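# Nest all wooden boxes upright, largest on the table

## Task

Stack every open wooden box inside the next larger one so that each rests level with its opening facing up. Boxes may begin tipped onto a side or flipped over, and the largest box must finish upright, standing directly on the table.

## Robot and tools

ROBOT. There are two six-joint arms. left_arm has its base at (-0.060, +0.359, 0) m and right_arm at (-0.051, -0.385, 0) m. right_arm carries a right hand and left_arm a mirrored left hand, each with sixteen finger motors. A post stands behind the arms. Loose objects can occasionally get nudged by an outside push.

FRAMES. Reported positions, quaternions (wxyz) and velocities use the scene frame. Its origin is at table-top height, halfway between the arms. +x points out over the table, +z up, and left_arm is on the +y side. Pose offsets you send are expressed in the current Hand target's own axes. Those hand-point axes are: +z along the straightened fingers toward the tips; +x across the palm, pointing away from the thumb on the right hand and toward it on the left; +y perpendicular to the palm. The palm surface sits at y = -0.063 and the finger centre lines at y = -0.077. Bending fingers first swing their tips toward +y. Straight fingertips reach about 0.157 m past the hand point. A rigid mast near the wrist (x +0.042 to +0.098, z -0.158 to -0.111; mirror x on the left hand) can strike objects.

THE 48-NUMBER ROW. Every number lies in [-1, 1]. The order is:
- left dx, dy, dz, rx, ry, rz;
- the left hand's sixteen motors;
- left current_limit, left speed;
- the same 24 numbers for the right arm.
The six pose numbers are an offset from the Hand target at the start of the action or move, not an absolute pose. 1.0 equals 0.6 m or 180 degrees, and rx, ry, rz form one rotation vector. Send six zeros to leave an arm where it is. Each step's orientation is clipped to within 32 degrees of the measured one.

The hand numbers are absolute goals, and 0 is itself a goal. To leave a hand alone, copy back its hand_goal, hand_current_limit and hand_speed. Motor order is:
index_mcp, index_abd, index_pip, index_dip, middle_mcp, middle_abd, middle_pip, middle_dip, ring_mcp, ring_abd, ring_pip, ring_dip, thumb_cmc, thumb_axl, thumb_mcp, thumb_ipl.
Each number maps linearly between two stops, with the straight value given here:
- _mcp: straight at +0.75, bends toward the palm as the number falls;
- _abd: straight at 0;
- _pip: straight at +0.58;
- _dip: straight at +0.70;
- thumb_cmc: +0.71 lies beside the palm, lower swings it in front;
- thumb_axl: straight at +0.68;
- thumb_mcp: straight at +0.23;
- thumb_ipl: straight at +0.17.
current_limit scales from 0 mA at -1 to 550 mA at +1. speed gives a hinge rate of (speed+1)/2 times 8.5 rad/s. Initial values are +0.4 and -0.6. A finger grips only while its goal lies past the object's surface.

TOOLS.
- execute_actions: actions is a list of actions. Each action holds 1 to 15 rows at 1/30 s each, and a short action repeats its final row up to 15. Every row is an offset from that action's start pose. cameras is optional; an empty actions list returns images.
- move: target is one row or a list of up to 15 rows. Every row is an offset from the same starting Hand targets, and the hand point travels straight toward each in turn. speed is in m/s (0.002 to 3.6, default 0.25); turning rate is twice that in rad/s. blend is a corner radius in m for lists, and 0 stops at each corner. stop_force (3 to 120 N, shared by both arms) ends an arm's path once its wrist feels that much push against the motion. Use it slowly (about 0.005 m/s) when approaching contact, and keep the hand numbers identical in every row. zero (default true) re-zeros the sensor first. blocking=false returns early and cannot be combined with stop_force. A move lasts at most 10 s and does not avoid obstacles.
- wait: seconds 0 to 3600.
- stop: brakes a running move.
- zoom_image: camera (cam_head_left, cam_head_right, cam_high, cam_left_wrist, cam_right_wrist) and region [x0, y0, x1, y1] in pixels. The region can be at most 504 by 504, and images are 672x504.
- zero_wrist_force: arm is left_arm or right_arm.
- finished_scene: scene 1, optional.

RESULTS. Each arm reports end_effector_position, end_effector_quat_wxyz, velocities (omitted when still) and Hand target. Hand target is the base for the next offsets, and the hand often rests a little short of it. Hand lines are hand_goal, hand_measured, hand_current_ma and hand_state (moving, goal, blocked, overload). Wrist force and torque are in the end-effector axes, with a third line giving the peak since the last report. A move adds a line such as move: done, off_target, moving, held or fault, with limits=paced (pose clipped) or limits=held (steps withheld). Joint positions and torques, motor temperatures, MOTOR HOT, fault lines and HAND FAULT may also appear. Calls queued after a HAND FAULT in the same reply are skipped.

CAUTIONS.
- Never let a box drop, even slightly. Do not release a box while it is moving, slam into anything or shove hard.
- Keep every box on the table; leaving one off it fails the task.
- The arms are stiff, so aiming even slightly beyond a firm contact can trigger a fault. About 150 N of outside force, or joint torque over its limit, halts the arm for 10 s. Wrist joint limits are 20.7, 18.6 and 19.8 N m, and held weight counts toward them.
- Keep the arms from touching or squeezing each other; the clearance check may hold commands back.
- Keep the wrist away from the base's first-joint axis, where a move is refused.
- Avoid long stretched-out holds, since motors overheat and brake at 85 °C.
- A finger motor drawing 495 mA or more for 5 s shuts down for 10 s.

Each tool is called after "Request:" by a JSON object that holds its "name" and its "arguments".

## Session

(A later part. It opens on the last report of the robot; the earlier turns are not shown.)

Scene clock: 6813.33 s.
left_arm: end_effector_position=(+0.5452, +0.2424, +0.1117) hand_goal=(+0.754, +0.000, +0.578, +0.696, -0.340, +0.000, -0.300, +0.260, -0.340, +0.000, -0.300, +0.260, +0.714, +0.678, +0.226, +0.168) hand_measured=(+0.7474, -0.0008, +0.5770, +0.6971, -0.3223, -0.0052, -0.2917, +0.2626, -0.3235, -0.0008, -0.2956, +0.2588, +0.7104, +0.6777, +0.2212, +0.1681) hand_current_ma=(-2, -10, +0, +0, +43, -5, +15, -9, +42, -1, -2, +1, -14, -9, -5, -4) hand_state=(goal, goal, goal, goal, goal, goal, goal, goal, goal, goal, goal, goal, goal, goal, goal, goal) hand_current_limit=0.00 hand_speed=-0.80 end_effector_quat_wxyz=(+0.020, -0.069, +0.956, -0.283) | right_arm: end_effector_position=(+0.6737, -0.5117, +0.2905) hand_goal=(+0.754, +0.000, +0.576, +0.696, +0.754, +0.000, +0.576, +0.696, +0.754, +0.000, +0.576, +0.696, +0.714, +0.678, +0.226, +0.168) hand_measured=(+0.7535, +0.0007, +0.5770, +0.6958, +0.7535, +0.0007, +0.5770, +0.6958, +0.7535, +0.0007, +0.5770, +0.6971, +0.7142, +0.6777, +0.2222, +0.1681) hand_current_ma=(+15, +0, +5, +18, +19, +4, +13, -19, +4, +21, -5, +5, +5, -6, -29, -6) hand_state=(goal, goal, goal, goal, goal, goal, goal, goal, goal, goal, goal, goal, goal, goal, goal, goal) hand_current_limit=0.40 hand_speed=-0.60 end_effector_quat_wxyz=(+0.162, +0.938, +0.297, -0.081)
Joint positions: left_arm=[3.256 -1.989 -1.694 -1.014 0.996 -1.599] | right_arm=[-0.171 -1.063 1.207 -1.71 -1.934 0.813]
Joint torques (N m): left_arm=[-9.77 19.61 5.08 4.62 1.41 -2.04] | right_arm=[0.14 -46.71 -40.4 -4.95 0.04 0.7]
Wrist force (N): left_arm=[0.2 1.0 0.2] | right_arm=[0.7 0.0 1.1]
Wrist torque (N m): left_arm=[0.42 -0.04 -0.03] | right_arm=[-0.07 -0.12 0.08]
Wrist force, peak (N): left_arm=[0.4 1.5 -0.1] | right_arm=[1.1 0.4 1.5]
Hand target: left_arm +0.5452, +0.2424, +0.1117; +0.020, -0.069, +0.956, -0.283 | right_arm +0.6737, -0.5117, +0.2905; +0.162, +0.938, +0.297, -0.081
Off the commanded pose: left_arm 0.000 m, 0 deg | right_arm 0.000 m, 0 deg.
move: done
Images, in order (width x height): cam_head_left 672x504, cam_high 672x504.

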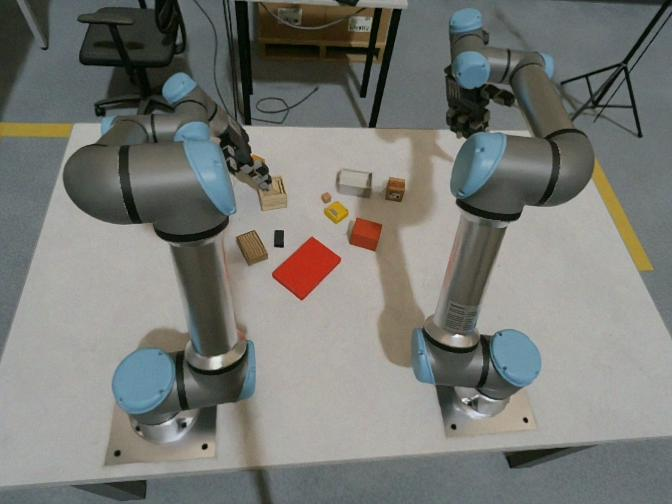

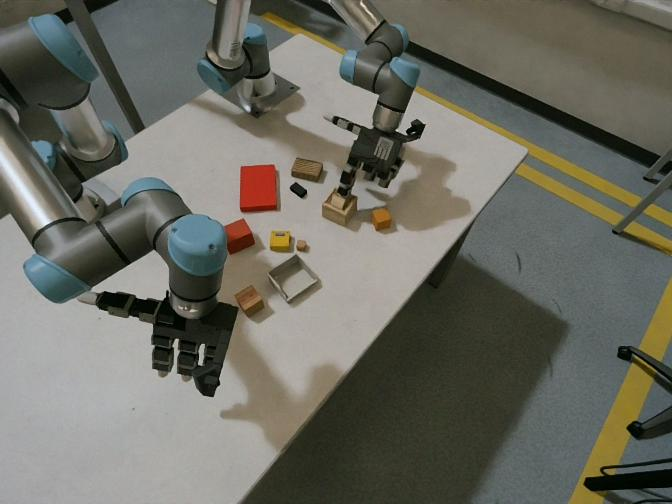

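Request:
{"name": "move", "arguments": {"target": [0,0,0,0,0,0, 0.70,0.0,0.578,0.696,-0.34,0,-0.30,0.26,-0.34,0,-0.30,0.26,0.714,0.678,0.226,0.168,-0.6,-0.99, 0,0,0,0,0,0, 0.754,0,0.576,0.696,0.754,0,0.576,0.696,0.754,0,0.576,0.696,0.714,0.678,0.226,0.168,0.4,-0.6], "cameras": ["cam_high"]}}

Request:
{"name": "zoom_image", "arguments": {"camera": "cam_high", "region": [310, 160, 380, 230]}}

Scene clock: 6821.70 s.
left_arm: end_effector_position=(+0.5452, +0.2424, +0.1117) hand_goal=(+0.700, +0.000, +0.578, +0.696, -0.340, +0.000, -0.300, +0.260, -0.340, +0.000, -0.300, +0.260, +0.714, +0.678, +0.226, +0.168) hand_measured=(+0.7209, -0.0023, +0.5770, +0.6983, -0.3235, -0.0052, -0.2917, +0.2613, -0.3235, -0.0008, -0.2968, +0.2613, +0.7104, +0.6777, +0.2222, +0.1672) hand_current_ma=(+5, -2, -6, +5, +36, -5, +5, -3, +24, -13, +7, +6, -2, -2, -8, -6) hand_state=(moving, goal, goal, goal, goal, goal, goal, goal, goal, goal, goal, goal, goal, goal, goal, goal) hand_current_limit=-0.60 hand_speed=-0.99 end_effector_quat_wxyz=(+0.020, -0.069, +0.956, -0.283) | right_arm: end_effector_position=(+0.6737, -0.5117, +0.2905) hand_goal=(+0.754, +0.000, +0.576, +0.696, +0.754, +0.000, +0.576, +0.696, +0.754, +0.000, +0.576, +0.696, +0.714, +0.678, +0.226, +0.168) hand_measured=(+0.7535, +0.0007, +0.5770, +0.6958, +0.7523, +0.0007, +0.5770, +0.6971, +0.7523, -0.0008, +0.5770, +0.6958, +0.7142, +0.6777, +0.2222, +0.1681) hand_current_ma=(+14, +9, +6, +1, -5, -8, -5, +10, +4, +5, -23, +1, -3, +16, -19, -15) hand_state=(goal, goal, goal, goal, goal, goal, goal, goal, goal, goal, goal, goal, goal, goal, goal, goal) hand_current_limit=0.40 hand_speed=-0.60 end_effector_quat_wxyz=(+0.162, +0.938, +0.297, -0.081)
Joint positions: left_arm=[3.256 -1.989 -1.694 -1.014 0.996 -1.599] | right_arm=[-0.171 -1.063 1.207 -1.71 -1.934 0.813]
Joint torques (N m): left_arm=[-10.48 18.87 4.68 4.52 1.53 -1.9] | right_arm=[-0.98 -46.11 -40.7 -5.13 0.01 0.88]
Wrist force (N): left_arm=[0.5 0.6 0.0] | right_arm=[0.8 0.2 1.3]
Wrist torque (N m): left_arm=[0.41 -0.08 0.00] | right_arm=[-0.07 -0.14 0.09]
Wrist force, peak (N): left_arm=[0.5 1.3 0.3] | right_arm=[0.8 0.2 1.4]
Hand target: left_arm +0.5452, +0.2424, +0.1117; +0.020, -0.069, +0.956, -0.283 | right_arm +0.6737, -0.5117, +0.2905; +0.162, +0.938, +0.297, -0.081
Off the commanded pose: left_arm 0.000 m, 0 deg | right_arm 0.000 m, 0 deg.
move: done

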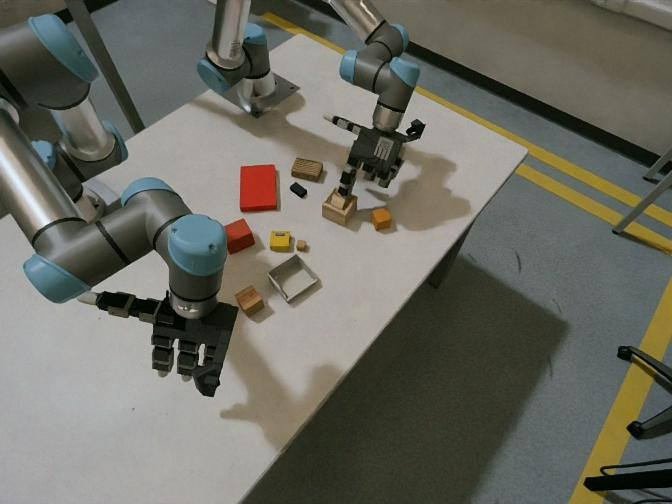

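Scaled by 7.200.

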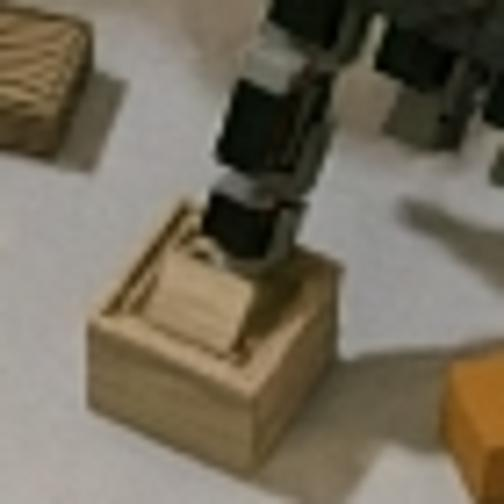

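Request:
{"name": "wait", "arguments": {"seconds": 1}}

Scene clock: 6825.70 s.
left_arm: end_effector_position=(+0.5452, +0.2424, +0.1117) hand_goal=(+0.700, +0.000, +0.578, +0.696, -0.340, +0.000, -0.300, +0.260, -0.340, +0.000, -0.300, +0.260, +0.714, +0.678, +0.226, +0.168) hand_measured=(+0.7173, -0.0008, +0.5834, +0.6996, -0.3235, -0.0052, -0.2917, +0.2626, -0.3235, +0.0007, -0.2968, +0.2601, +0.7104, +0.6777, +0.2212, +0.1681) hand_current_ma=(+37, -12, +0, +3, +35, -2, +6, -8, +39, -23, +9, +3, -21, -8, -12, -7) hand_state=(goal, goal, goal, goal, goal, goal, goal, goal, goal, goal, goal, goal, goal, goal, goal, goal) hand_current_limit=-0.60 hand_speed=-0.99 end_effector_quat_wxyz=(+0.020, -0.069, +0.956, -0.283) | right_arm: end_effector_position=(+0.6737, -0.5117, +0.2905) hand_goal=(+0.754, +0.000, +0.576, +0.696, +0.754, +0.000, +0.576, +0.696, +0.754, +0.000, +0.576, +0.696, +0.714, +0.678, +0.226, +0.168) hand_measured=(+0.7535, -0.0008, +0.5770, +0.6958, +0.7523, -0.0008, +0.5770, +0.6958, +0.7523, +0.0007, +0.5770, +0.6958, +0.7142, +0.6777, +0.2222, +0.1672) hand_current_ma=(+5, +5, -5, +4, +4, -6, -3, -7, +9, +0, -6, -5, +22, +17, -14, +1) hand_state=(goal, goal, goal, goal, goal, goal, goal, goal, goal, goal, goal, goal, goal, goal, goal, goal) hand_current_limit=0.40 hand_speed=-0.60 end_effector_quat_wxyz=(+0.162, +0.938, +0.297, -0.081)
Joint positions: left_arm=[3.256 -1.989 -1.694 -1.014 0.996 -1.599] | right_arm=[-0.171 -1.063 1.207 -1.71 -1.934 0.813]
Joint torques (N m): left_arm=[-8.2 19.84 5.22 4.66 1.74 -1.76] | right_arm=[-0.55 -47.09 -41 -5.02 0.08 0.83]
Wrist force (N): left_arm=[0.1 -0.3 0.2] | right_arm=[0.9 0.5 0.9]
Wrist torque (N m): left_arm=[0.36 -0.02 -0.03] | right_arm=[0.01 -0.14 0.10]
Wrist force, peak (N): left_arm=[0.7 0.7 0.3] | right_arm=[0.9 0.3 1.4]
Hand target: left_arm +0.5452, +0.2424, +0.1117; +0.020, -0.069, +0.956, -0.283 | right_arm +0.6737, -0.5117, +0.2905; +0.162, +0.938, +0.297, -0.081
Off the commanded pose: left_arm 0.000 m, 0 deg | right_arm 0.000 m, 0 deg.
wait: 1.00 s; at rest from the start

Request:
{"name": "move", "arguments": {"target": [[0,0,0,0,0,0, 0.738,0.0,0.578,0.696,-0.34,0,-0.30,0.26,-0.34,0,-0.30,0.26,0.714,0.678,0.226,0.168,-0.6,-0.98, 0,0,0,0,0,0, 0.754,0,0.576,0.696,0.754,0,0.576,0.696,0.754,0,0.576,0.696,0.714,0.678,0.226,0.168,0.4,-0.6],[0,0,0.0058,0,0,0, 0.738,0.0,0.578,0.696,-0.34,0,-0.30,0.26,-0.34,0,-0.30,0.26,0.714,0.678,0.226,0.168,-0.6,-0.98, 0,0,0,0,0,0, 0.754,0,0.576,0.696,0.754,0,0.576,0.696,0.754,0,0.576,0.696,0.714,0.678,0.226,0.168,0.4,-0.6],[0,0,0.0058,0,0,0, 0.69,0.0,0.578,0.696,-0.34,0,-0.30,0.26,-0.34,0,-0.30,0.26,0.714,0.678,0.226,0.168,-0.6,-0.985, 0,0,0,0,0,0, 0.754,0,0.576,0.696,0.754,0,0.576,0.696,0.754,0,0.576,0.696,0.714,0.678,0.226,0.168,0.4,-0.6]], "speed": 0.01}}

Request:
{"name": "wait", "arguments": {"seconds": 1.5}}

Scene clock: 6854.80 s.
left_arm: end_effector_position=(+0.5455, +0.2405, +0.1088) hand_goal=(+0.690, +0.000, +0.578, +0.696, -0.340, +0.000, -0.300, +0.260, -0.340, +0.000, -0.300, +0.260, +0.714, +0.678, +0.226, +0.168) hand_measured=(+0.7306, +0.0007, +0.5834, +0.6983, -0.3235, -0.0037, -0.2904, +0.2626, -0.3235, -0.0008, -0.2968, +0.2588, +0.7104, +0.6777, +0.2212, +0.1681) hand_current_ma=(+56, -7, +2, +1, +32, -3, +7, -7, +38, -8, +7, +1, -14, -2, -14, -7) hand_state=(moving, goal, goal, goal, goal, goal, goal, goal, goal, goal, goal, goal, goal, goal, goal, goal) hand_current_limit=-0.60 hand_speed=-0.98 end_effector_quat_wxyz=(+0.020, -0.069, +0.956, -0.283) | right_arm: end_effector_position=(+0.6737, -0.5117, +0.2905) hand_goal=(+0.754, +0.000, +0.576, +0.696, +0.754, +0.000, +0.576, +0.696, +0.754, +0.000, +0.576, +0.696, +0.714, +0.678, +0.226, +0.168) hand_measured=(+0.7523, -0.0008, +0.5770, +0.6958, +0.7523, -0.0008, +0.5770, +0.6958, +0.7535, -0.0008, +0.5770, +0.6958, +0.7142, +0.6777, +0.2222, +0.1672) hand_current_ma=(-2, -2, +5, -2, -1, -20, +12, -2, +7, +10, -5, +6, +12, +1, -4, -9) hand_state=(goal, goal, goal, goal, goal, goal, goal, goal, goal, goal, goal, goal, goal, goal, goal, goal) hand_current_limit=0.40 hand_speed=-0.60 end_effector_quat_wxyz=(+0.162, +0.938, +0.297, -0.081)
Joint positions: left_arm=[3.252 -1.993 -1.696 -1.005 0.996 -1.603] | right_arm=[-0.171 -1.063 1.207 -1.71 -1.934 0.813]
Joint torques (N m): left_arm=[-10.26 17.79 3.95 4.27 1.82 -2.09] | right_arm=[-0.21 -45.46 -39.55 -5.15 0.15 0.76]
Wrist force (N): left_arm=[0.6 -0.1 -3.0] | right_arm=[0.6 0.2 1.3]
Wrist torque (N m): left_arm=[0.66 -0.04 0.00] | right_arm=[-0.07 -0.11 0.07]
Wrist force, peak (N): left_arm=[0.7 0.2 -3.4] | right_arm=[0.9 0.2 1.5]
Hand target: left_arm +0.5455, +0.2405, +0.1088; +0.020, -0.069, +0.956, -0.283 | right_arm +0.6737, -0.5117, +0.2905; +0.162, +0.938, +0.297, -0.081
Off the commanded pose: left_arm 0.000 m, 0 deg | right_arm 0.000 m, 0 deg.
move: done

Scene clock: 6856.30 s.
left_arm: end_effector_position=(+0.5455, +0.2405, +0.1088) hand_goal=(+0.690, +0.000, +0.578, +0.696, -0.340, +0.000, -0.300, +0.260, -0.340, +0.000, -0.300, +0.260, +0.714, +0.678, +0.226, +0.168) hand_measured=(+0.7281, -0.0008, +0.5898, +0.6996, -0.3223, -0.0052, -0.2917, +0.2626, -0.3235, +0.0007, -0.2968, +0.2601, +0.7104, +0.6777, +0.2212, +0.1681) hand_current_ma=(+99, -8, +18, +4, +37, +2, +1, -3, +45, -2, +4, -12, -15, -9, -14, -14) hand_state=(blocked, goal, goal, goal, goal, goal, goal, goal, goal, goal, goal, goal, goal, goal, goal, goal) hand_current_limit=-0.60 hand_speed=-0.98 end_effector_quat_wxyz=(+0.020, -0.069, +0.956, -0.283) | right_arm: end_effector_position=(+0.6737, -0.5117, +0.2905) hand_goal=(+0.754, +0.000, +0.576, +0.696, +0.754, +0.000, +0.576, +0.696, +0.754, +0.000, +0.576, +0.696, +0.714, +0.678, +0.226, +0.168) hand_measured=(+0.7535, -0.0008, +0.5770, +0.6958, +0.7535, -0.0008, +0.5770, +0.6958, +0.7535, -0.0008, +0.5757, +0.6958, +0.7142, +0.6767, +0.2222, +0.1672) hand_current_ma=(-3, +8, +5, +10, -7, -13, +4, -3, +1, -3, -14, +4, +21, +2, -9, +4) hand_state=(goal, goal, goal, goal, goal, goal, goal, goal, goal, goal, goal, goal, goal, goal, goal, goal) hand_current_limit=0.40 hand_speed=-0.60 end_effector_quat_wxyz=(+0.162, +0.938, +0.297, -0.081)
Joint positions: left_arm=[3.252 -1.993 -1.696 -1.005 0.996 -1.603] | right_arm=[-0.171 -1.063 1.207 -1.71 -1.934 0.813]
Joint torques (N m): left_arm=[-9.81 19.04 3.89 4.48 1.73 -1.8] | right_arm=[1.33 -47.05 -40.19 -5.14 0.09 0.74]
Wrist force (N): left_arm=[0.7 -0.7 -3.2] | right_arm=[0.7 0.1 1.2]
Wrist torque (N m): left_arm=[0.67 -0.05 0.01] | right_arm=[-0.07 -0.13 0.07]
Wrist force, peak (N): left_arm=[1.0 -0.6 -3.7] | right_arm=[0.9 -0.2 1.4]
Hand target: left_arm +0.5455, +0.2405, +0.1088; +0.020, -0.069, +0.956, -0.283 | right_arm +0.6737, -0.5117, +0.2905; +0.162, +0.938, +0.297, -0.081
Off the commanded pose: left_arm 0.000 m, 0 deg | right_arm 0.000 m, 0 deg.
wait: 1.50 s; at rest by 0.17 s

Request:
{"name": "move", "arguments": {"target": [0,0,-0.0025,0,0,0, 0.69,0.0,0.578,0.696,-0.34,0,-0.30,0.26,-0.34,0,-0.30,0.26,0.714,0.678,0.226,0.168,-0.6,-0.98, 0,0,0,0,0,0, 0.754,0,0.576,0.696,0.754,0,0.576,0.696,0.754,0,0.576,0.696,0.714,0.678,0.226,0.168,0.4,-0.6], "speed": 0.01, "cameras": ["cam_high"]}}

Request:
{"name": "zoom_image", "arguments": {"camera": "cam_high", "region": [310, 160, 380, 230]}}

Scene clock: 6867.80 s.
left_arm: end_effector_position=(+0.5453, +0.2413, +0.1100) hand_goal=(+0.690, +0.000, +0.578, +0.696, -0.340, +0.000, -0.300, +0.260, -0.340, +0.000, -0.300, +0.260, +0.714, +0.678, +0.226, +0.168) hand_measured=(+0.7197, -0.0052, +0.5898, +0.6996, -0.3235, -0.0052, -0.2917, +0.2613, -0.3235, -0.0008, -0.2968, +0.2588, +0.7104, +0.6777, +0.2222, +0.1681) hand_current_ma=(+81, -13, +22, -6, +40, -5, +1, -4, +26, -6, +16, -4, -2, -4, -11, -8) hand_state=(blocked, goal, goal, goal, goal, goal, goal, goal, goal, goal, goal, goal, goal, goal, goal, goal) hand_current_limit=-0.60 hand_speed=-0.98 end_effector_quat_wxyz=(+0.020, -0.069, +0.956, -0.283) | right_arm: end_effector_position=(+0.6737, -0.5117, +0.2905) hand_goal=(+0.754, +0.000, +0.576, +0.696, +0.754, +0.000, +0.576, +0.696, +0.754, +0.000, +0.576, +0.696, +0.714, +0.678, +0.226, +0.168) hand_measured=(+0.7535, -0.0008, +0.5770, +0.6958, +0.7535, -0.0008, +0.5757, +0.6958, +0.7535, +0.0007, +0.5770, +0.6958, +0.7129, +0.6777, +0.2232, +0.1691) hand_current_ma=(+22, +8, +0, +8, +9, +3, -2, -13, +5, +8, +5, +0, -15, +7, -19, -12) hand_state=(goal, goal, goal, goal, goal, goal, goal, goal, goal, goal, goal, goal, goal, goal, goal, goal) hand_current_limit=0.40 hand_speed=-0.60 end_effector_quat_wxyz=(+0.162, +0.938, +0.297, -0.081)
Joint positions: left_arm=[3.254 -1.991 -1.696 -1.009 0.996 -1.602] | right_arm=[-0.171 -1.063 1.207 -1.71 -1.934 0.813]
Joint torques (N m): left_arm=[5.66 60.46 38.36 0.84 0.88 1.67] | right_arm=[0.08 -46.43 -40.75 -4.97 0.34 0.68]
Wrist force (N): left_arm=[0.1 -0.2 -0.3] | right_arm=[0.9 0.0 1.1]
Wrist torque (N m): left_arm=[0.46 -0.02 -0.04] | right_arm=[-0.08 -0.14 0.09]
Wrist force, peak (N): left_arm=[0.1 -0.8 -4.0] | right_arm=[0.7 0.1 1.6]
Hand target: left_arm +0.5454, +0.2413, +0.1101; +0.020, -0.069, +0.956, -0.283 | right_arm +0.6737, -0.5117, +0.2905; +0.162, +0.938, +0.297, -0.081
Off the commanded pose: left_arm 0.000 m, 0 deg | right_arm 0.000 m, 0 deg.
move: done

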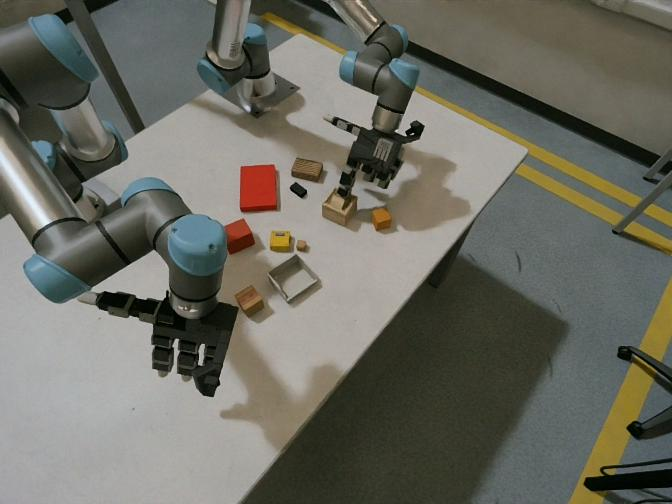

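Scaled by 7.200.

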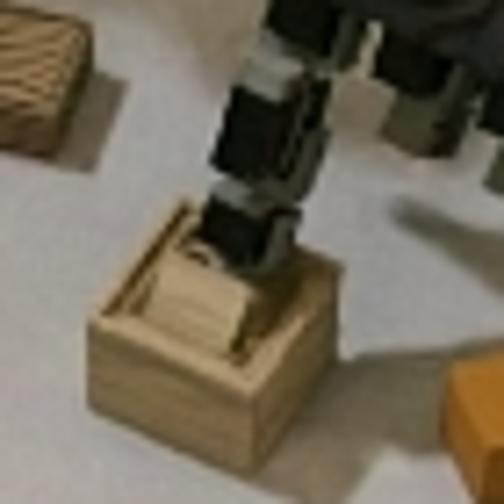

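Request:
{"name": "move", "arguments": {"target": [0,-0.01422,-0.01307,-0.02778,0,0, 0.69,0.0,0.578,0.696,-0.34,0,-0.30,0.26,-0.34,0,-0.30,0.26,0.714,0.678,0.226,0.168,-0.6,-0.97, 0,0,0,0,0,0, 0.754,0,0.576,0.696,0.754,0,0.576,0.696,0.754,0,0.576,0.696,0.714,0.678,0.226,0.168,0.4,-0.6], "speed": 0.01, "cameras": ["cam_high", "cam_head_left"]}}

Request:
{"name": "zoom_image", "arguments": {"camera": "cam_high", "region": [310, 160, 380, 230]}}

Request:
{"name": "zoom_image", "arguments": {"camera": "cam_head_left", "region": [250, 160, 300, 215]}}

Scene clock: 6880.13 s.
left_arm: end_effector_position=(+0.5458, +0.2385, +0.1213) hand_goal=(+0.690, +0.000, +0.578, +0.696, -0.340, +0.000, -0.300, +0.260, -0.340, +0.000, -0.300, +0.260, +0.714, +0.678, +0.226, +0.168) hand_measured=(+0.7149, -0.0008, +0.5898, +0.7009, -0.3235, -0.0052, -0.2904, +0.2613, -0.3235, +0.0007, -0.2956, +0.2601, +0.7104, +0.6777, +0.2232, +0.1681) hand_current_ma=(+62, -8, +15, -1, +39, -9, +8, -1, +49, -14, +9, +1, -14, -3, -4, -2) hand_state=(blocked, goal, goal, goal, goal, goal, goal, goal, goal, goal, goal, goal, goal, goal, goal, goal) hand_current_limit=-0.60 hand_speed=-0.97 end_effector_quat_wxyz=(+0.017, -0.069, +0.968, -0.241) | right_arm: end_effector_position=(+0.6737, -0.5117, +0.2905) hand_goal=(+0.754, +0.000, +0.576, +0.696, +0.754, +0.000, +0.576, +0.696, +0.754, +0.000, +0.576, +0.696, +0.714, +0.678, +0.226, +0.168) hand_measured=(+0.7535, +0.0007, +0.5770, +0.6958, +0.7535, -0.0008, +0.5770, +0.6958, +0.7535, -0.0008, +0.5770, +0.6958, +0.7142, +0.6767, +0.2222, +0.1681) hand_current_ma=(+0, -2, +1, +20, -7, -3, +7, -23, +7, +0, -8, +0, +18, +24, -17, -1) hand_state=(goal, goal, goal, goal, goal, goal, goal, goal, goal, goal, goal, goal, goal, goal, goal, goal) hand_current_limit=0.40 hand_speed=-0.60 end_effector_quat_wxyz=(+0.162, +0.938, +0.297, -0.081)
Joint positions: left_arm=[3.215 -1.989 -1.661 -1.028 1.084 -1.644] | right_arm=[-0.171 -1.063 1.207 -1.71 -1.934 0.813]
Joint torques (N m): left_arm=[-9.4 61.04 38.94 0.81 2.06 -1.75] | right_arm=[0.53 -46.47 -40.45 -5.18 0.14 0.79]
Wrist force (N): left_arm=[0.4 -0.5 -0.1] | right_arm=[0.7 0.0 1.3]
Wrist torque (N m): left_arm=[0.35 -0.04 0.00] | right_arm=[-0.09 -0.12 0.08]
Wrist force, peak (N): left_arm=[0.8 -0.4 -0.4] | right_arm=[1.0 0.2 1.5]
Hand target: left_arm +0.5458, +0.2385, +0.1213; +0.017, -0.069, +0.968, -0.241 | right_arm +0.6737, -0.5117, +0.2905; +0.162, +0.938, +0.297, -0.081
Off the commanded pose: left_arm 0.000 m, 0 deg | right_arm 0.000 m, 0 deg.
move: done
Images, in order (width x height): cam_head_left 672x504, cam_high 672x504.

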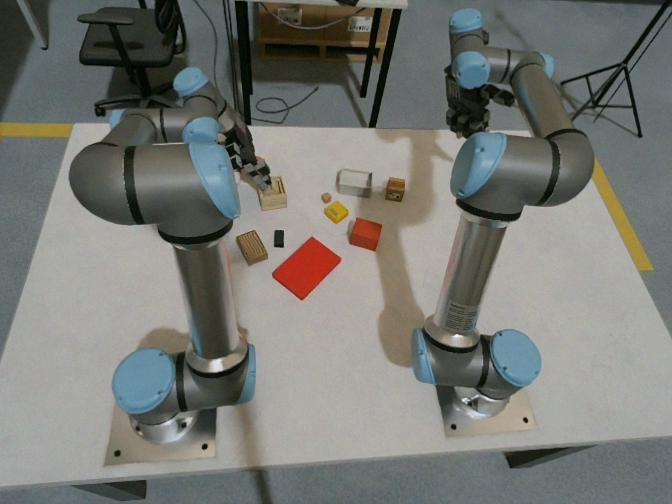

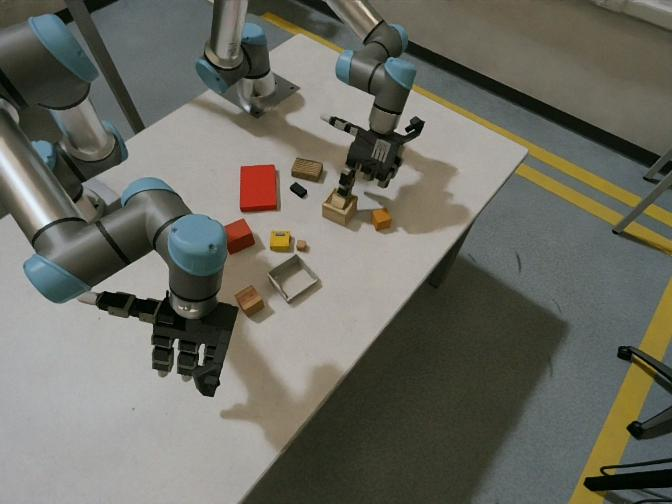

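Scaled by 7.200.

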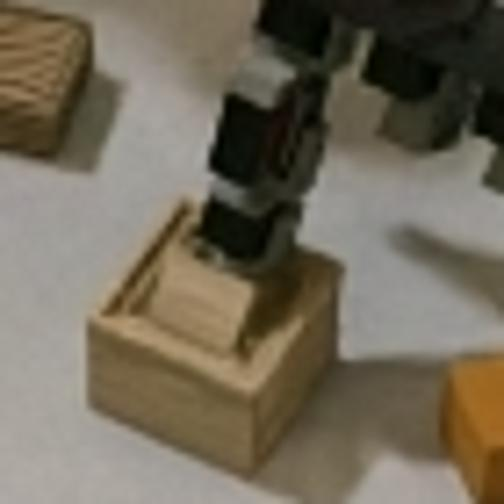

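Scaled by 9.164.

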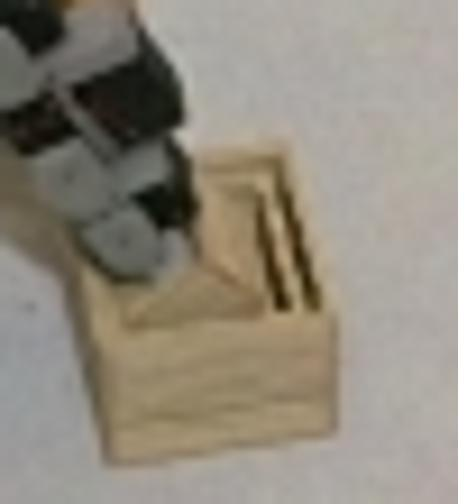

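Request:
{"name": "move", "arguments": {"target": [0,-0.01323,-0.01214,-0.02444,0,0, 0.69,0.0,0.578,0.696,-0.34,0,-0.30,0.26,-0.34,0,-0.30,0.26,0.714,0.678,0.226,0.168,-0.6,-0.97, 0,0,0,0,0,0, 0.754,0,0.576,0.696,0.754,0,0.576,0.696,0.754,0,0.576,0.696,0.714,0.678,0.226,0.168,0.4,-0.6], "speed": 0.01, "cameras": ["cam_high", "cam_head_left"]}}

Request:
{"name": "zoom_image", "arguments": {"camera": "cam_high", "region": [310, 160, 380, 230]}}

Request:
{"name": "zoom_image", "arguments": {"camera": "cam_head_left", "region": [250, 160, 300, 215]}}

Scene clock: 6893.67 s.
left_arm: end_effector_position=(+0.5463, +0.2349, +0.1314) hand_goal=(+0.690, +0.000, +0.578, +0.696, -0.340, +0.000, -0.300, +0.260, -0.340, +0.000, -0.300, +0.260, +0.714, +0.678, +0.226, +0.168) hand_measured=(+0.7076, -0.0008, +0.5885, +0.7022, -0.3235, -0.0052, -0.2917, +0.2626, -0.3235, -0.0008, -0.2968, +0.2588, +0.7117, +0.6767, +0.2222, +0.1681) hand_current_ma=(+40, -12, +31, +0, +37, -7, +11, +1, +37, -10, -1, -3, -3, -8, -12, +1) hand_state=(goal, goal, goal, goal, goal, goal, goal, goal, goal, goal, goal, goal, goal, goal, goal, goal) hand_current_limit=-0.60 hand_speed=-0.97 end_effector_quat_wxyz=(+0.015, -0.070, +0.976, -0.204) | right_arm: end_effector_position=(+0.6737, -0.5117, +0.2905) hand_goal=(+0.754, +0.000, +0.576, +0.696, +0.754, +0.000, +0.576, +0.696, +0.754, +0.000, +0.576, +0.696, +0.714, +0.678, +0.226, +0.168) hand_measured=(+0.7535, +0.0007, +0.5757, +0.6958, +0.7535, -0.0008, +0.5757, +0.6958, +0.7535, -0.0008, +0.5770, +0.6958, +0.7142, +0.6777, +0.2222, +0.1681) hand_current_ma=(+5, +0, -3, +13, +16, -2, +16, +7, -7, +5, -6, +8, +17, +10, -21, +8) hand_state=(goal, goal, goal, goal, goal, goal, goal, goal, goal, goal, goal, goal, goal, goal, goal, goal) hand_current_limit=0.40 hand_speed=-0.60 end_effector_quat_wxyz=(+0.162, +0.938, +0.297, -0.081)
Joint positions: left_arm=[3.179 -1.99 -1.627 -1.052 1.162 -1.681] | right_arm=[-0.171 -1.063 1.207 -1.71 -1.934 0.813]
Joint torques (N m): left_arm=[-9.54 20.52 39.06 0.75 2.22 -1.75] | right_arm=[0.08 -46.96 -39.87 -5.13 0.21 0.88]
Wrist force (N): left_arm=[0.3 -0.2 0.0] | right_arm=[0.7 0.3 1.1]
Wrist torque (N m): left_arm=[0.32 -0.04 -0.02] | right_arm=[-0.03 -0.13 0.08]
Wrist force, peak (N): left_arm=[0.7 -0.6 0.2] | right_arm=[1.0 0.1 1.5]
Hand target: left_arm +0.5463, +0.2349, +0.1314; +0.015, -0.070, +0.976, -0.204 | right_arm +0.6737, -0.5117, +0.2905; +0.162, +0.938, +0.297, -0.081
Off the commanded pose: left_arm 0.000 m, 0 deg | right_arm 0.000 m, 0 deg.
move: done
Images, in order (width x height): cam_head_left 672x504, cam_high 672x504.

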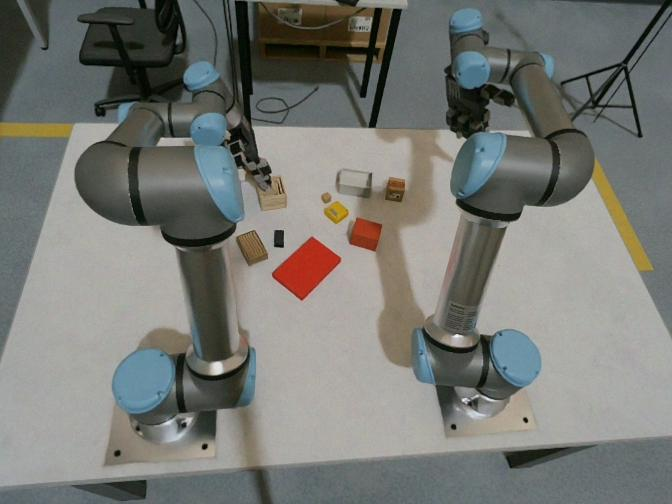

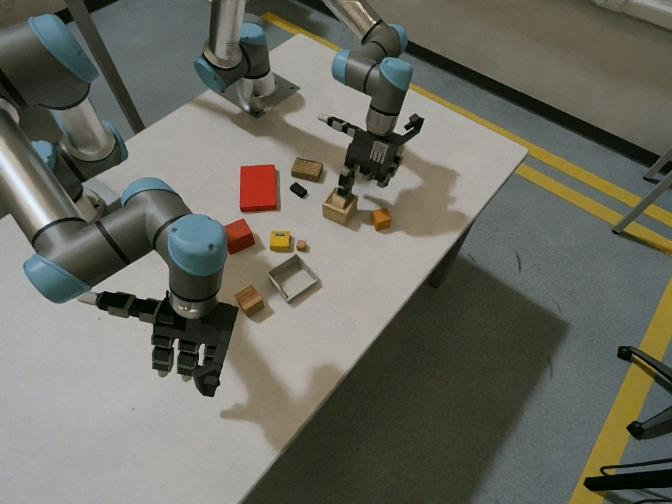

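Scaled by 7.200.

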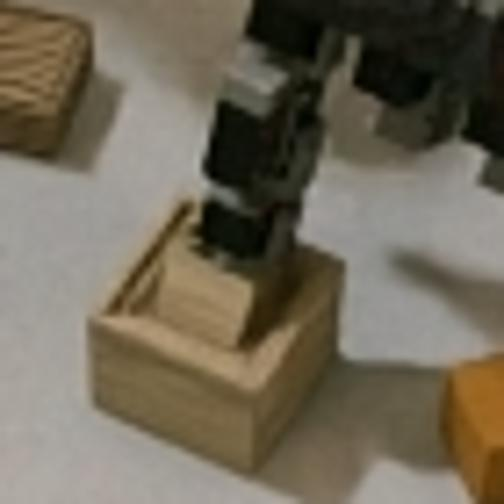

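Scaled by 9.164.

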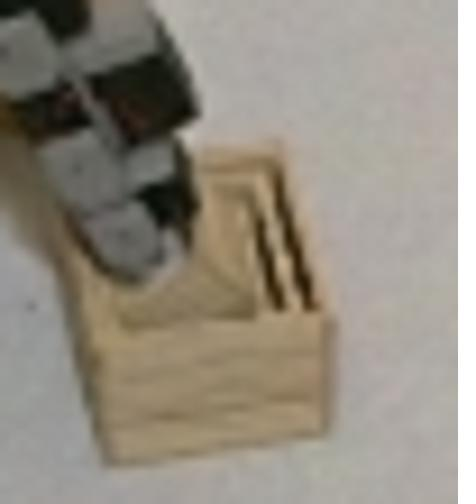

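Request:
{"name": "move", "arguments": {"target": [[0,0,0,0,0,0, 0.67,0.0,0.578,0.696,-0.34,0,-0.30,0.26,-0.34,0,-0.30,0.26,0.714,0.678,0.226,0.168,-0.6,-0.98, 0,0,0,0,0,0, 0.754,0,0.576,0.696,0.754,0,0.576,0.696,0.754,0,0.576,0.696,0.714,0.678,0.226,0.168,0.4,-0.6],[0,-0.0136,-0.01232,-0.02389,0,0, 0.67,0.0,0.578,0.696,-0.34,0,-0.30,0.26,-0.34,0,-0.30,0.26,0.714,0.678,0.226,0.168,-0.6,-0.98, 0,0,0,0,0,0, 0.754,0,0.576,0.696,0.754,0,0.576,0.696,0.754,0,0.576,0.696,0.714,0.678,0.226,0.168,0.4,-0.6]], "speed": 0.01, "cameras": ["cam_high", "cam_head_left"]}}

Request:
{"name": "zoom_image", "arguments": {"camera": "cam_high", "region": [310, 160, 380, 230]}}

Request:
{"name": "zoom_image", "arguments": {"camera": "cam_head_left", "region": [250, 160, 300, 215]}}

Scene clock: 6908.60 s.
left_arm: end_effector_position=(+0.5469, +0.2304, +0.1415) hand_goal=(+0.670, +0.000, +0.578, +0.696, -0.340, +0.000, -0.300, +0.260, -0.340, +0.000, -0.300, +0.260, +0.714, +0.678, +0.226, +0.168) hand_measured=(+0.6763, -0.0037, +0.5885, +0.7009, -0.3235, -0.0052, -0.2917, +0.2626, -0.3235, +0.0007, -0.2956, +0.2588, +0.7104, +0.6777, +0.2222, +0.1672) hand_current_ma=(+13, -11, +23, +7, +39, -3, +6, +4, +28, -10, -3, -3, -7, -11, -11, -2) hand_state=(goal, goal, goal, goal, goal, goal, goal, goal, goal, goal, goal, goal, goal, goal, goal, goal) hand_current_limit=-0.60 hand_speed=-0.98 end_effector_quat_wxyz=(+0.012, -0.071, +0.983, -0.167) | right_arm: end_effector_position=(+0.6737, -0.5117, +0.2905) hand_goal=(+0.754, +0.000, +0.576, +0.696, +0.754, +0.000, +0.576, +0.696, +0.754, +0.000, +0.576, +0.696, +0.714, +0.678, +0.226, +0.168) hand_measured=(+0.7535, +0.0007, +0.5770, +0.6958, +0.7535, +0.0007, +0.5770, +0.6958, +0.7535, +0.0007, +0.5770, +0.6958, +0.7142, +0.6767, +0.2222, +0.1672) hand_current_ma=(+0, +6, +0, -2, -8, -1, +6, +5, +18, +9, -8, +14, +11, +10, -14, -4) hand_state=(goal, goal, goal, goal, goal, goal, goal, goal, goal, goal, goal, goal, goal, goal, goal, goal) hand_current_limit=0.40 hand_speed=-0.60 end_effector_quat_wxyz=(+0.162, +0.938, +0.297, -0.081)
Joint positions: left_arm=[3.142 -1.996 -1.59 -1.079 1.238 -1.716] | right_arm=[-0.171 -1.063 1.207 -1.71 -1.934 0.813]
Joint torques (N m): left_arm=[-9.72 21.99 39.09 0.87 2.21 -1.75] | right_arm=[-0.46 -46.1 -40.51 -5.01 0.05 0.62]
Wrist force (N): left_arm=[0.5 0.6 0.5] | right_arm=[0.7 -0.2 1.0]
Wrist torque (N m): left_arm=[0.35 -0.04 -0.01] | right_arm=[-0.09 -0.12 0.07]
Wrist force, peak (N): left_arm=[0.6 -0.8 -0.6] | right_arm=[1.0 -0.1 1.5]
Hand target: left_arm +0.5469, +0.2304, +0.1415; +0.012, -0.071, +0.983, -0.167 | right_arm +0.6737, -0.5117, +0.2905; +0.162, +0.938, +0.297, -0.081
Off the commanded pose: left_arm 0.000 m, 0 deg | right_arm 0.000 m, 0 deg.
move: done
Images, in order (width x height): cam_head_left 672x504, cam_high 672x504.

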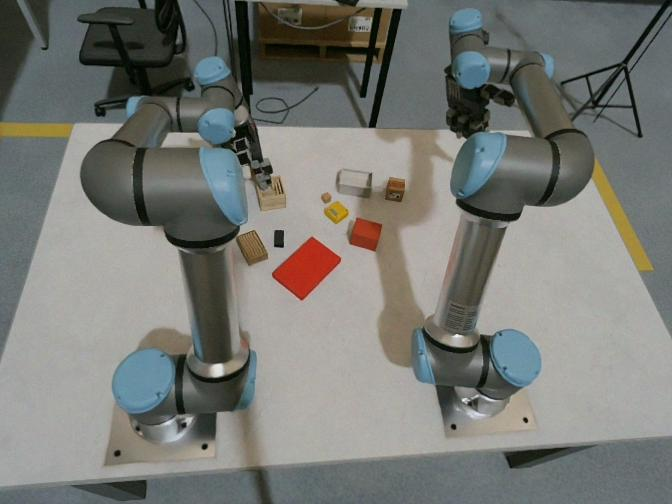

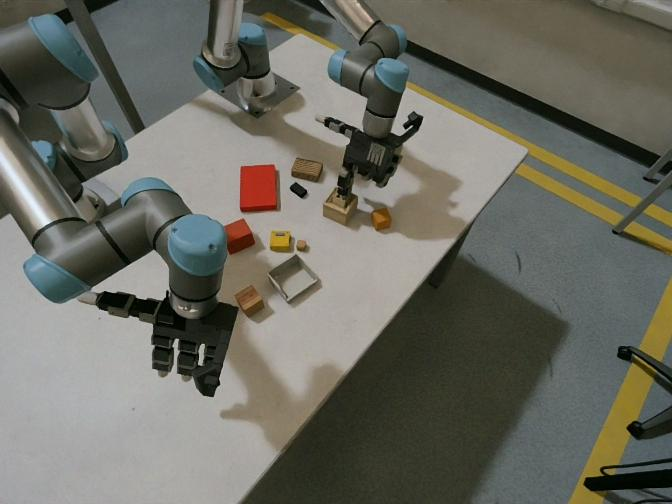

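Scaled by 7.200.

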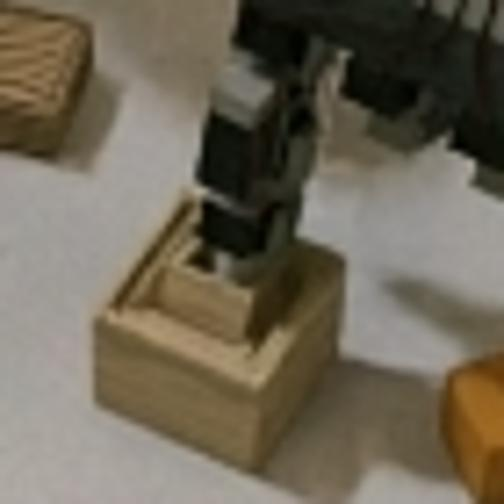

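Scaled by 9.164.

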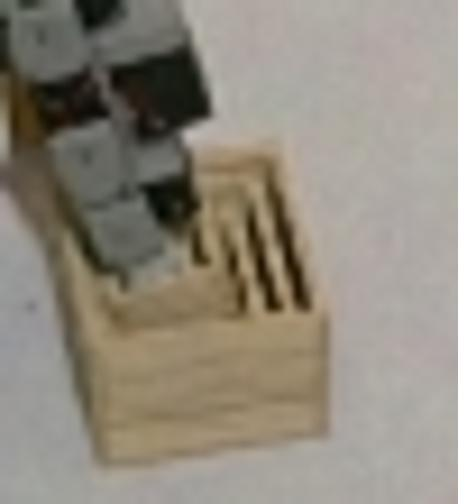

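Request:
{"name": "zoom_image", "arguments": {"camera": "cam_high", "region": [324, 188, 352, 216]}}

Request:
{"name": "zoom_image", "arguments": {"camera": "cam_head_left", "region": [258, 175, 286, 203]}}

Scaled by 18.000.

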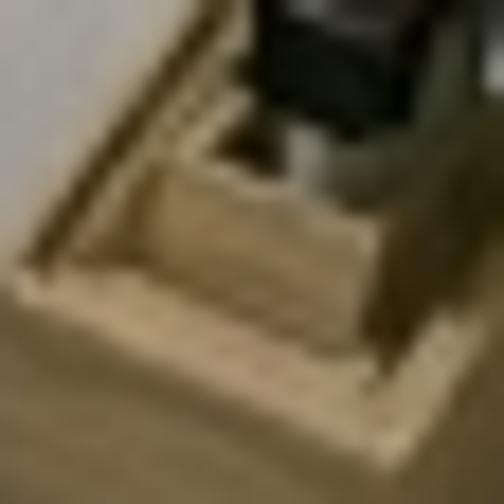

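Scaled by 18.000.

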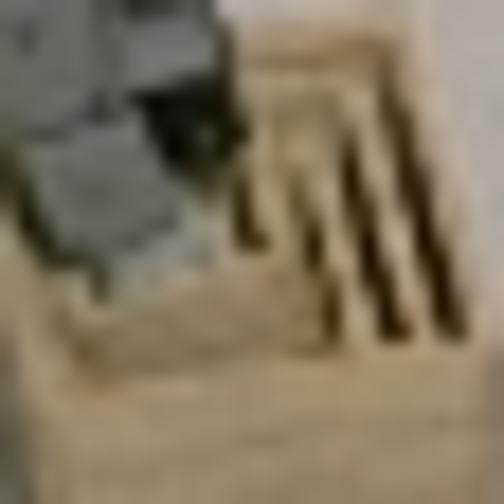

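Request:
{"name": "move", "arguments": {"target": [[0,0,0,0,0,0, 0.66,0.0,0.578,0.696,-0.34,0,-0.30,0.26,-0.34,0,-0.30,0.26,0.714,0.678,0.226,0.168,-0.6,-0.98, 0,0,0,0,0,0, 0.754,0,0.576,0.696,0.754,0,0.576,0.696,0.754,0,0.576,0.696,0.714,0.678,0.226,0.168,0.4,-0.6],[0,-0.0300,-0.0101,-0.0517,0,0, 0.66,0.0,0.578,0.696,-0.34,0,-0.30,0.26,-0.34,0,-0.30,0.26,0.714,0.678,0.226,0.168,-0.6,-0.98, 0,0,0,0,0,0, 0.754,0,0.576,0.696,0.754,0,0.576,0.696,0.754,0,0.576,0.696,0.714,0.678,0.226,0.168,0.4,-0.6]], "speed": 0.012, "cameras": ["cam_high", "cam_head_left"]}}

Request:
{"name": "zoom_image", "arguments": {"camera": "cam_high", "region": [318, 182, 362, 226]}}

Request:
{"name": "zoom_image", "arguments": {"camera": "cam_head_left", "region": [258, 175, 286, 203]}}

Scene clock: 6964.37 s.
left_arm: end_effector_position=(+0.5491, +0.2156, +0.1531) hand_goal=(+0.660, +0.000, +0.578, +0.696, -0.340, +0.000, -0.300, +0.260, -0.340, +0.000, -0.300, +0.260, +0.714, +0.678, +0.226, +0.168) hand_measured=(+0.6666, -0.0052, +0.5885, +0.6996, -0.3223, -0.0037, -0.2904, +0.2626, -0.3235, +0.0007, -0.2968, +0.2601, +0.7104, +0.6777, +0.2212, +0.1672) hand_current_ma=(+19, -15, +25, -1, +39, -6, +8, +7, +36, -14, +8, +3, -17, -13, -13, -9) hand_state=(goal, goal, goal, goal, goal, goal, goal, goal, goal, goal, goal, goal, goal, goal, goal, goal) hand_current_limit=-0.60 hand_speed=-0.98 end_effector_quat_wxyz=(+0.006, -0.071, +0.994, -0.086) | right_arm: end_effector_position=(+0.6737, -0.5117, +0.2905) hand_goal=(+0.754, +0.000, +0.576, +0.696, +0.754, +0.000, +0.576, +0.696, +0.754, +0.000, +0.576, +0.696, +0.714, +0.678, +0.226, +0.168) hand_measured=(+0.7535, +0.0007, +0.5757, +0.6958, +0.7535, +0.0007, +0.5770, +0.6958, +0.7535, +0.0007, +0.5770, +0.6958, +0.7142, +0.6767, +0.2222, +0.1672) hand_current_ma=(+3, +10, +16, -1, -9, -5, +2, -12, +10, +12, +13, -6, +2, +4, -10, -10) hand_state=(goal, goal, goal, goal, goal, goal, goal, goal, goal, goal, goal, goal, goal, goal, goal, goal) hand_current_limit=0.40 hand_speed=-0.60 end_effector_quat_wxyz=(+0.162, +0.938, +0.297, -0.081)
Joint positions: left_arm=[3.059 -2.032 -1.511 -1.131 1.401 -1.795] | right_arm=[-0.171 -1.063 1.207 -1.71 -1.934 0.813]
Joint torques (N m): left_arm=[-10.24 21.93 40.26 0.72 2.67 -1.8] | right_arm=[-0.15 -46.75 -39.73 -4.94 0.07 0.6]
Wrist force (N): left_arm=[0.5 -0.4 0.3] | right_arm=[1.0 0.2 1.3]
Wrist torque (N m): left_arm=[0.21 -0.06 0.04] | right_arm=[-0.07 -0.17 0.11]
Wrist force, peak (N): left_arm=[0.8 0.5 0.4] | right_arm=[1.0 -0.4 1.5]
Hand target: left_arm +0.5491, +0.2156, +0.1531; +0.006, -0.071, +0.994, -0.086 | right_arm +0.6737, -0.5117, +0.2905; +0.162, +0.938, +0.297, -0.081
Off the commanded pose: left_arm 0.000 m, 0 deg | right_arm 0.000 m, 0 deg.
move: done
Images, in order (width x height): cam_head_left 672x504, cam_high 672x504.

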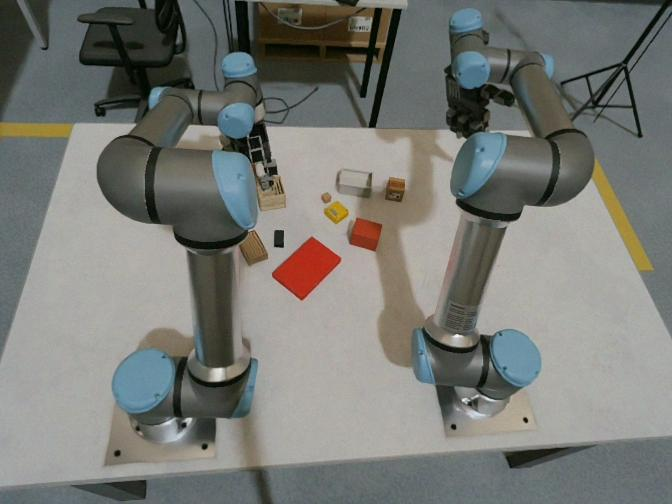

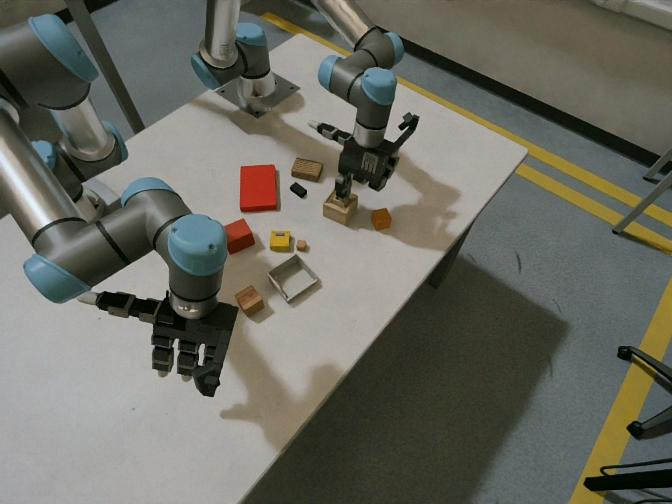

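Scaled by 11.455.

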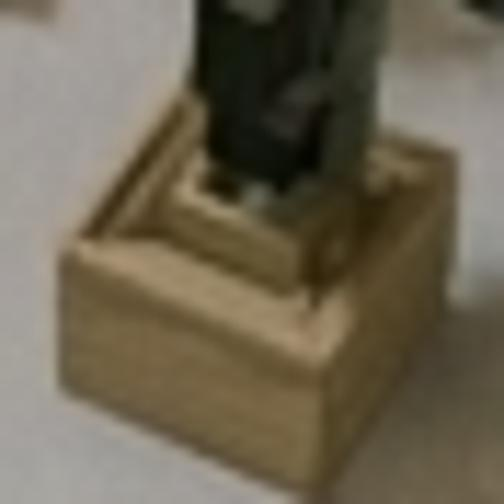

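Scaled by 18.000.

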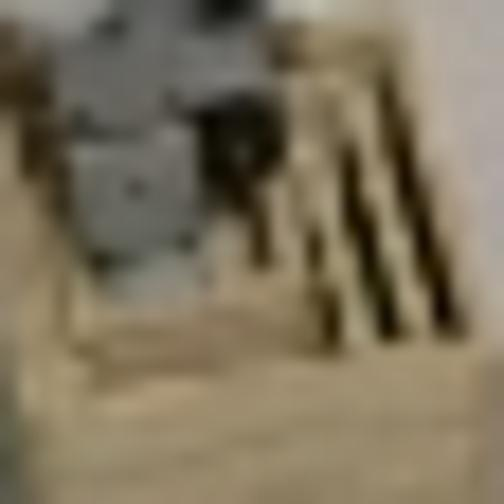

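Request:
{"name": "move", "arguments": {"target": [0,0.0029,0.0164,0,0,0, 0.655,0.0,0.578,0.696,-0.34,0,-0.30,0.26,-0.34,0,-0.30,0.26,0.714,0.678,0.226,0.168,-0.6,-0.98, 0,0,0,0,0,0, 0.754,0,0.576,0.696,0.754,0,0.576,0.696,0.754,0,0.576,0.696,0.714,0.678,0.226,0.168,0.4,-0.6], "speed": 0.008, "stop_force": 3, "cameras": ["cam_high", "cam_head_left"]}}

Request:
{"name": "zoom_image", "arguments": {"camera": "cam_high", "region": [318, 182, 362, 226]}}

Request:
{"name": "zoom_image", "arguments": {"camera": "cam_head_left", "region": [258, 175, 286, 203]}}

Scene clock: 6977.27 s.
left_arm: end_effector_position=(+0.5491, +0.2156, +0.1431) hand_goal=(+0.656, +0.000, +0.578, +0.696, -0.340, +0.000, -0.300, +0.260, -0.340, +0.000, -0.300, +0.260, +0.714, +0.678, +0.226, +0.168) hand_measured=(+0.6666, -0.0052, +0.5885, +0.7009, -0.3223, -0.0052, -0.2904, +0.2626, -0.3247, +0.0007, -0.2968, +0.2601, +0.7104, +0.6767, +0.2222, +0.1672) hand_current_ma=(+25, -14, +10, -1, +46, -5, +7, -2, +45, -7, +6, -2, -1, -9, -5, -6) hand_state=(goal, goal, goal, goal, goal, goal, goal, goal, goal, goal, goal, goal, goal, goal, goal, goal) hand_current_limit=-0.60 hand_speed=-0.98 end_effector_quat_wxyz=(+0.006, -0.071, +0.994, -0.086) | right_arm: end_effector_position=(+0.6737, -0.5117, +0.2905) hand_goal=(+0.754, +0.000, +0.576, +0.696, +0.754, +0.000, +0.576, +0.696, +0.754, +0.000, +0.576, +0.696, +0.714, +0.678, +0.226, +0.168) hand_measured=(+0.7535, -0.0008, +0.5770, +0.6958, +0.7535, -0.0008, +0.5770, +0.6958, +0.7535, +0.0007, +0.5770, +0.6958, +0.7142, +0.6777, +0.2222, +0.1672) hand_current_ma=(+11, -7, -12, +11, +8, +1, +3, +4, +11, +8, -16, +10, +17, +9, -16, -2) hand_state=(goal, goal, goal, goal, goal, goal, goal, goal, goal, goal, goal, goal, goal, goal, goal, goal) hand_current_limit=0.40 hand_speed=-0.60 end_effector_quat_wxyz=(+0.162, +0.938, +0.297, -0.081)
Joint positions: left_arm=[3.058 -2.042 -1.524 -1.108 1.402 -1.795] | right_arm=[-0.171 -1.063 1.207 -1.71 -1.934 0.813]
Joint torques (N m): left_arm=[0.5 22.16 6.42 4.68 2.3 0.82] | right_arm=[0.1 -46.9 -39.59 -5.29 0.01 1.1]
Wrist force (N): left_arm=[0.4 0.3 0.1] | right_arm=[0.7 0.2 0.9]
Wrist torque (N m): left_arm=[0.30 -0.04 0.02] | right_arm=[-0.03 -0.12 0.08]
Wrist force, peak (N): left_arm=[0.9 -0.1 0.3] | right_arm=[0.8 0.3 1.5]
Hand target: left_arm +0.5491, +0.2156, +0.1431; +0.006, -0.071, +0.994, -0.086 | right_arm +0.6737, -0.5117, +0.2905; +0.162, +0.938, +0.297, -0.081
Off the commanded pose: left_arm 0.000 m, 0 deg | right_arm 0.000 m, 0 deg.
move: done
Images, in order (width x height): cam_head_left 672x504, cam_high 672x504.

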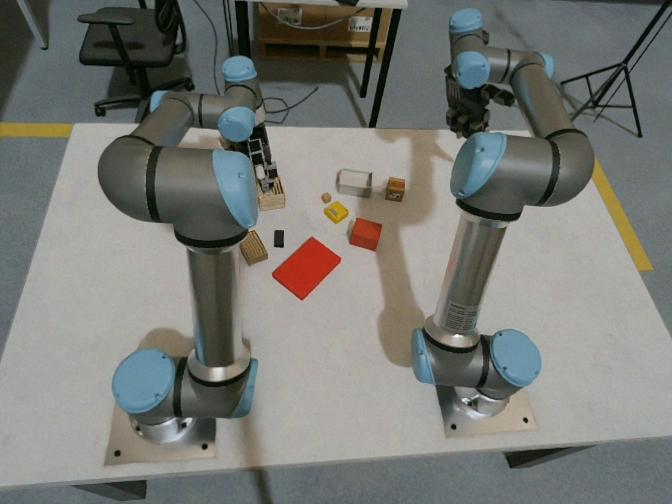

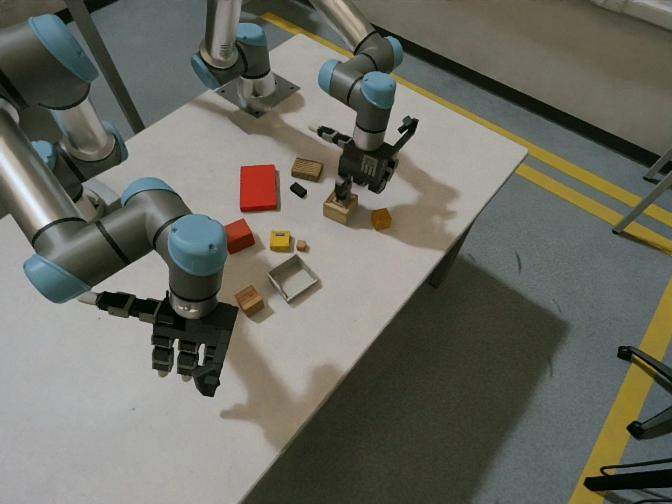

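Scaled by 11.455.

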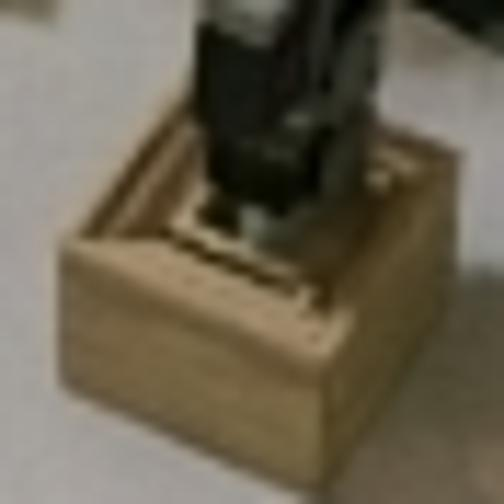

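Scaled by 18.000.

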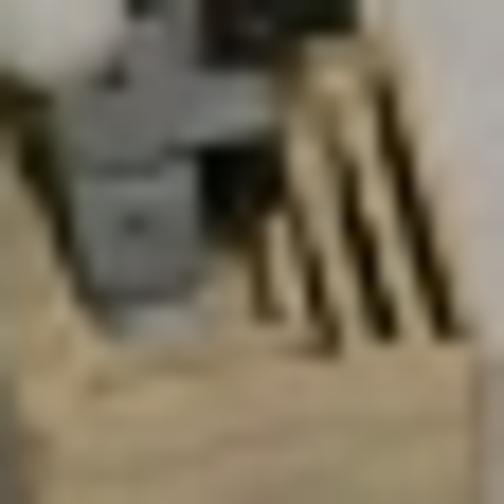

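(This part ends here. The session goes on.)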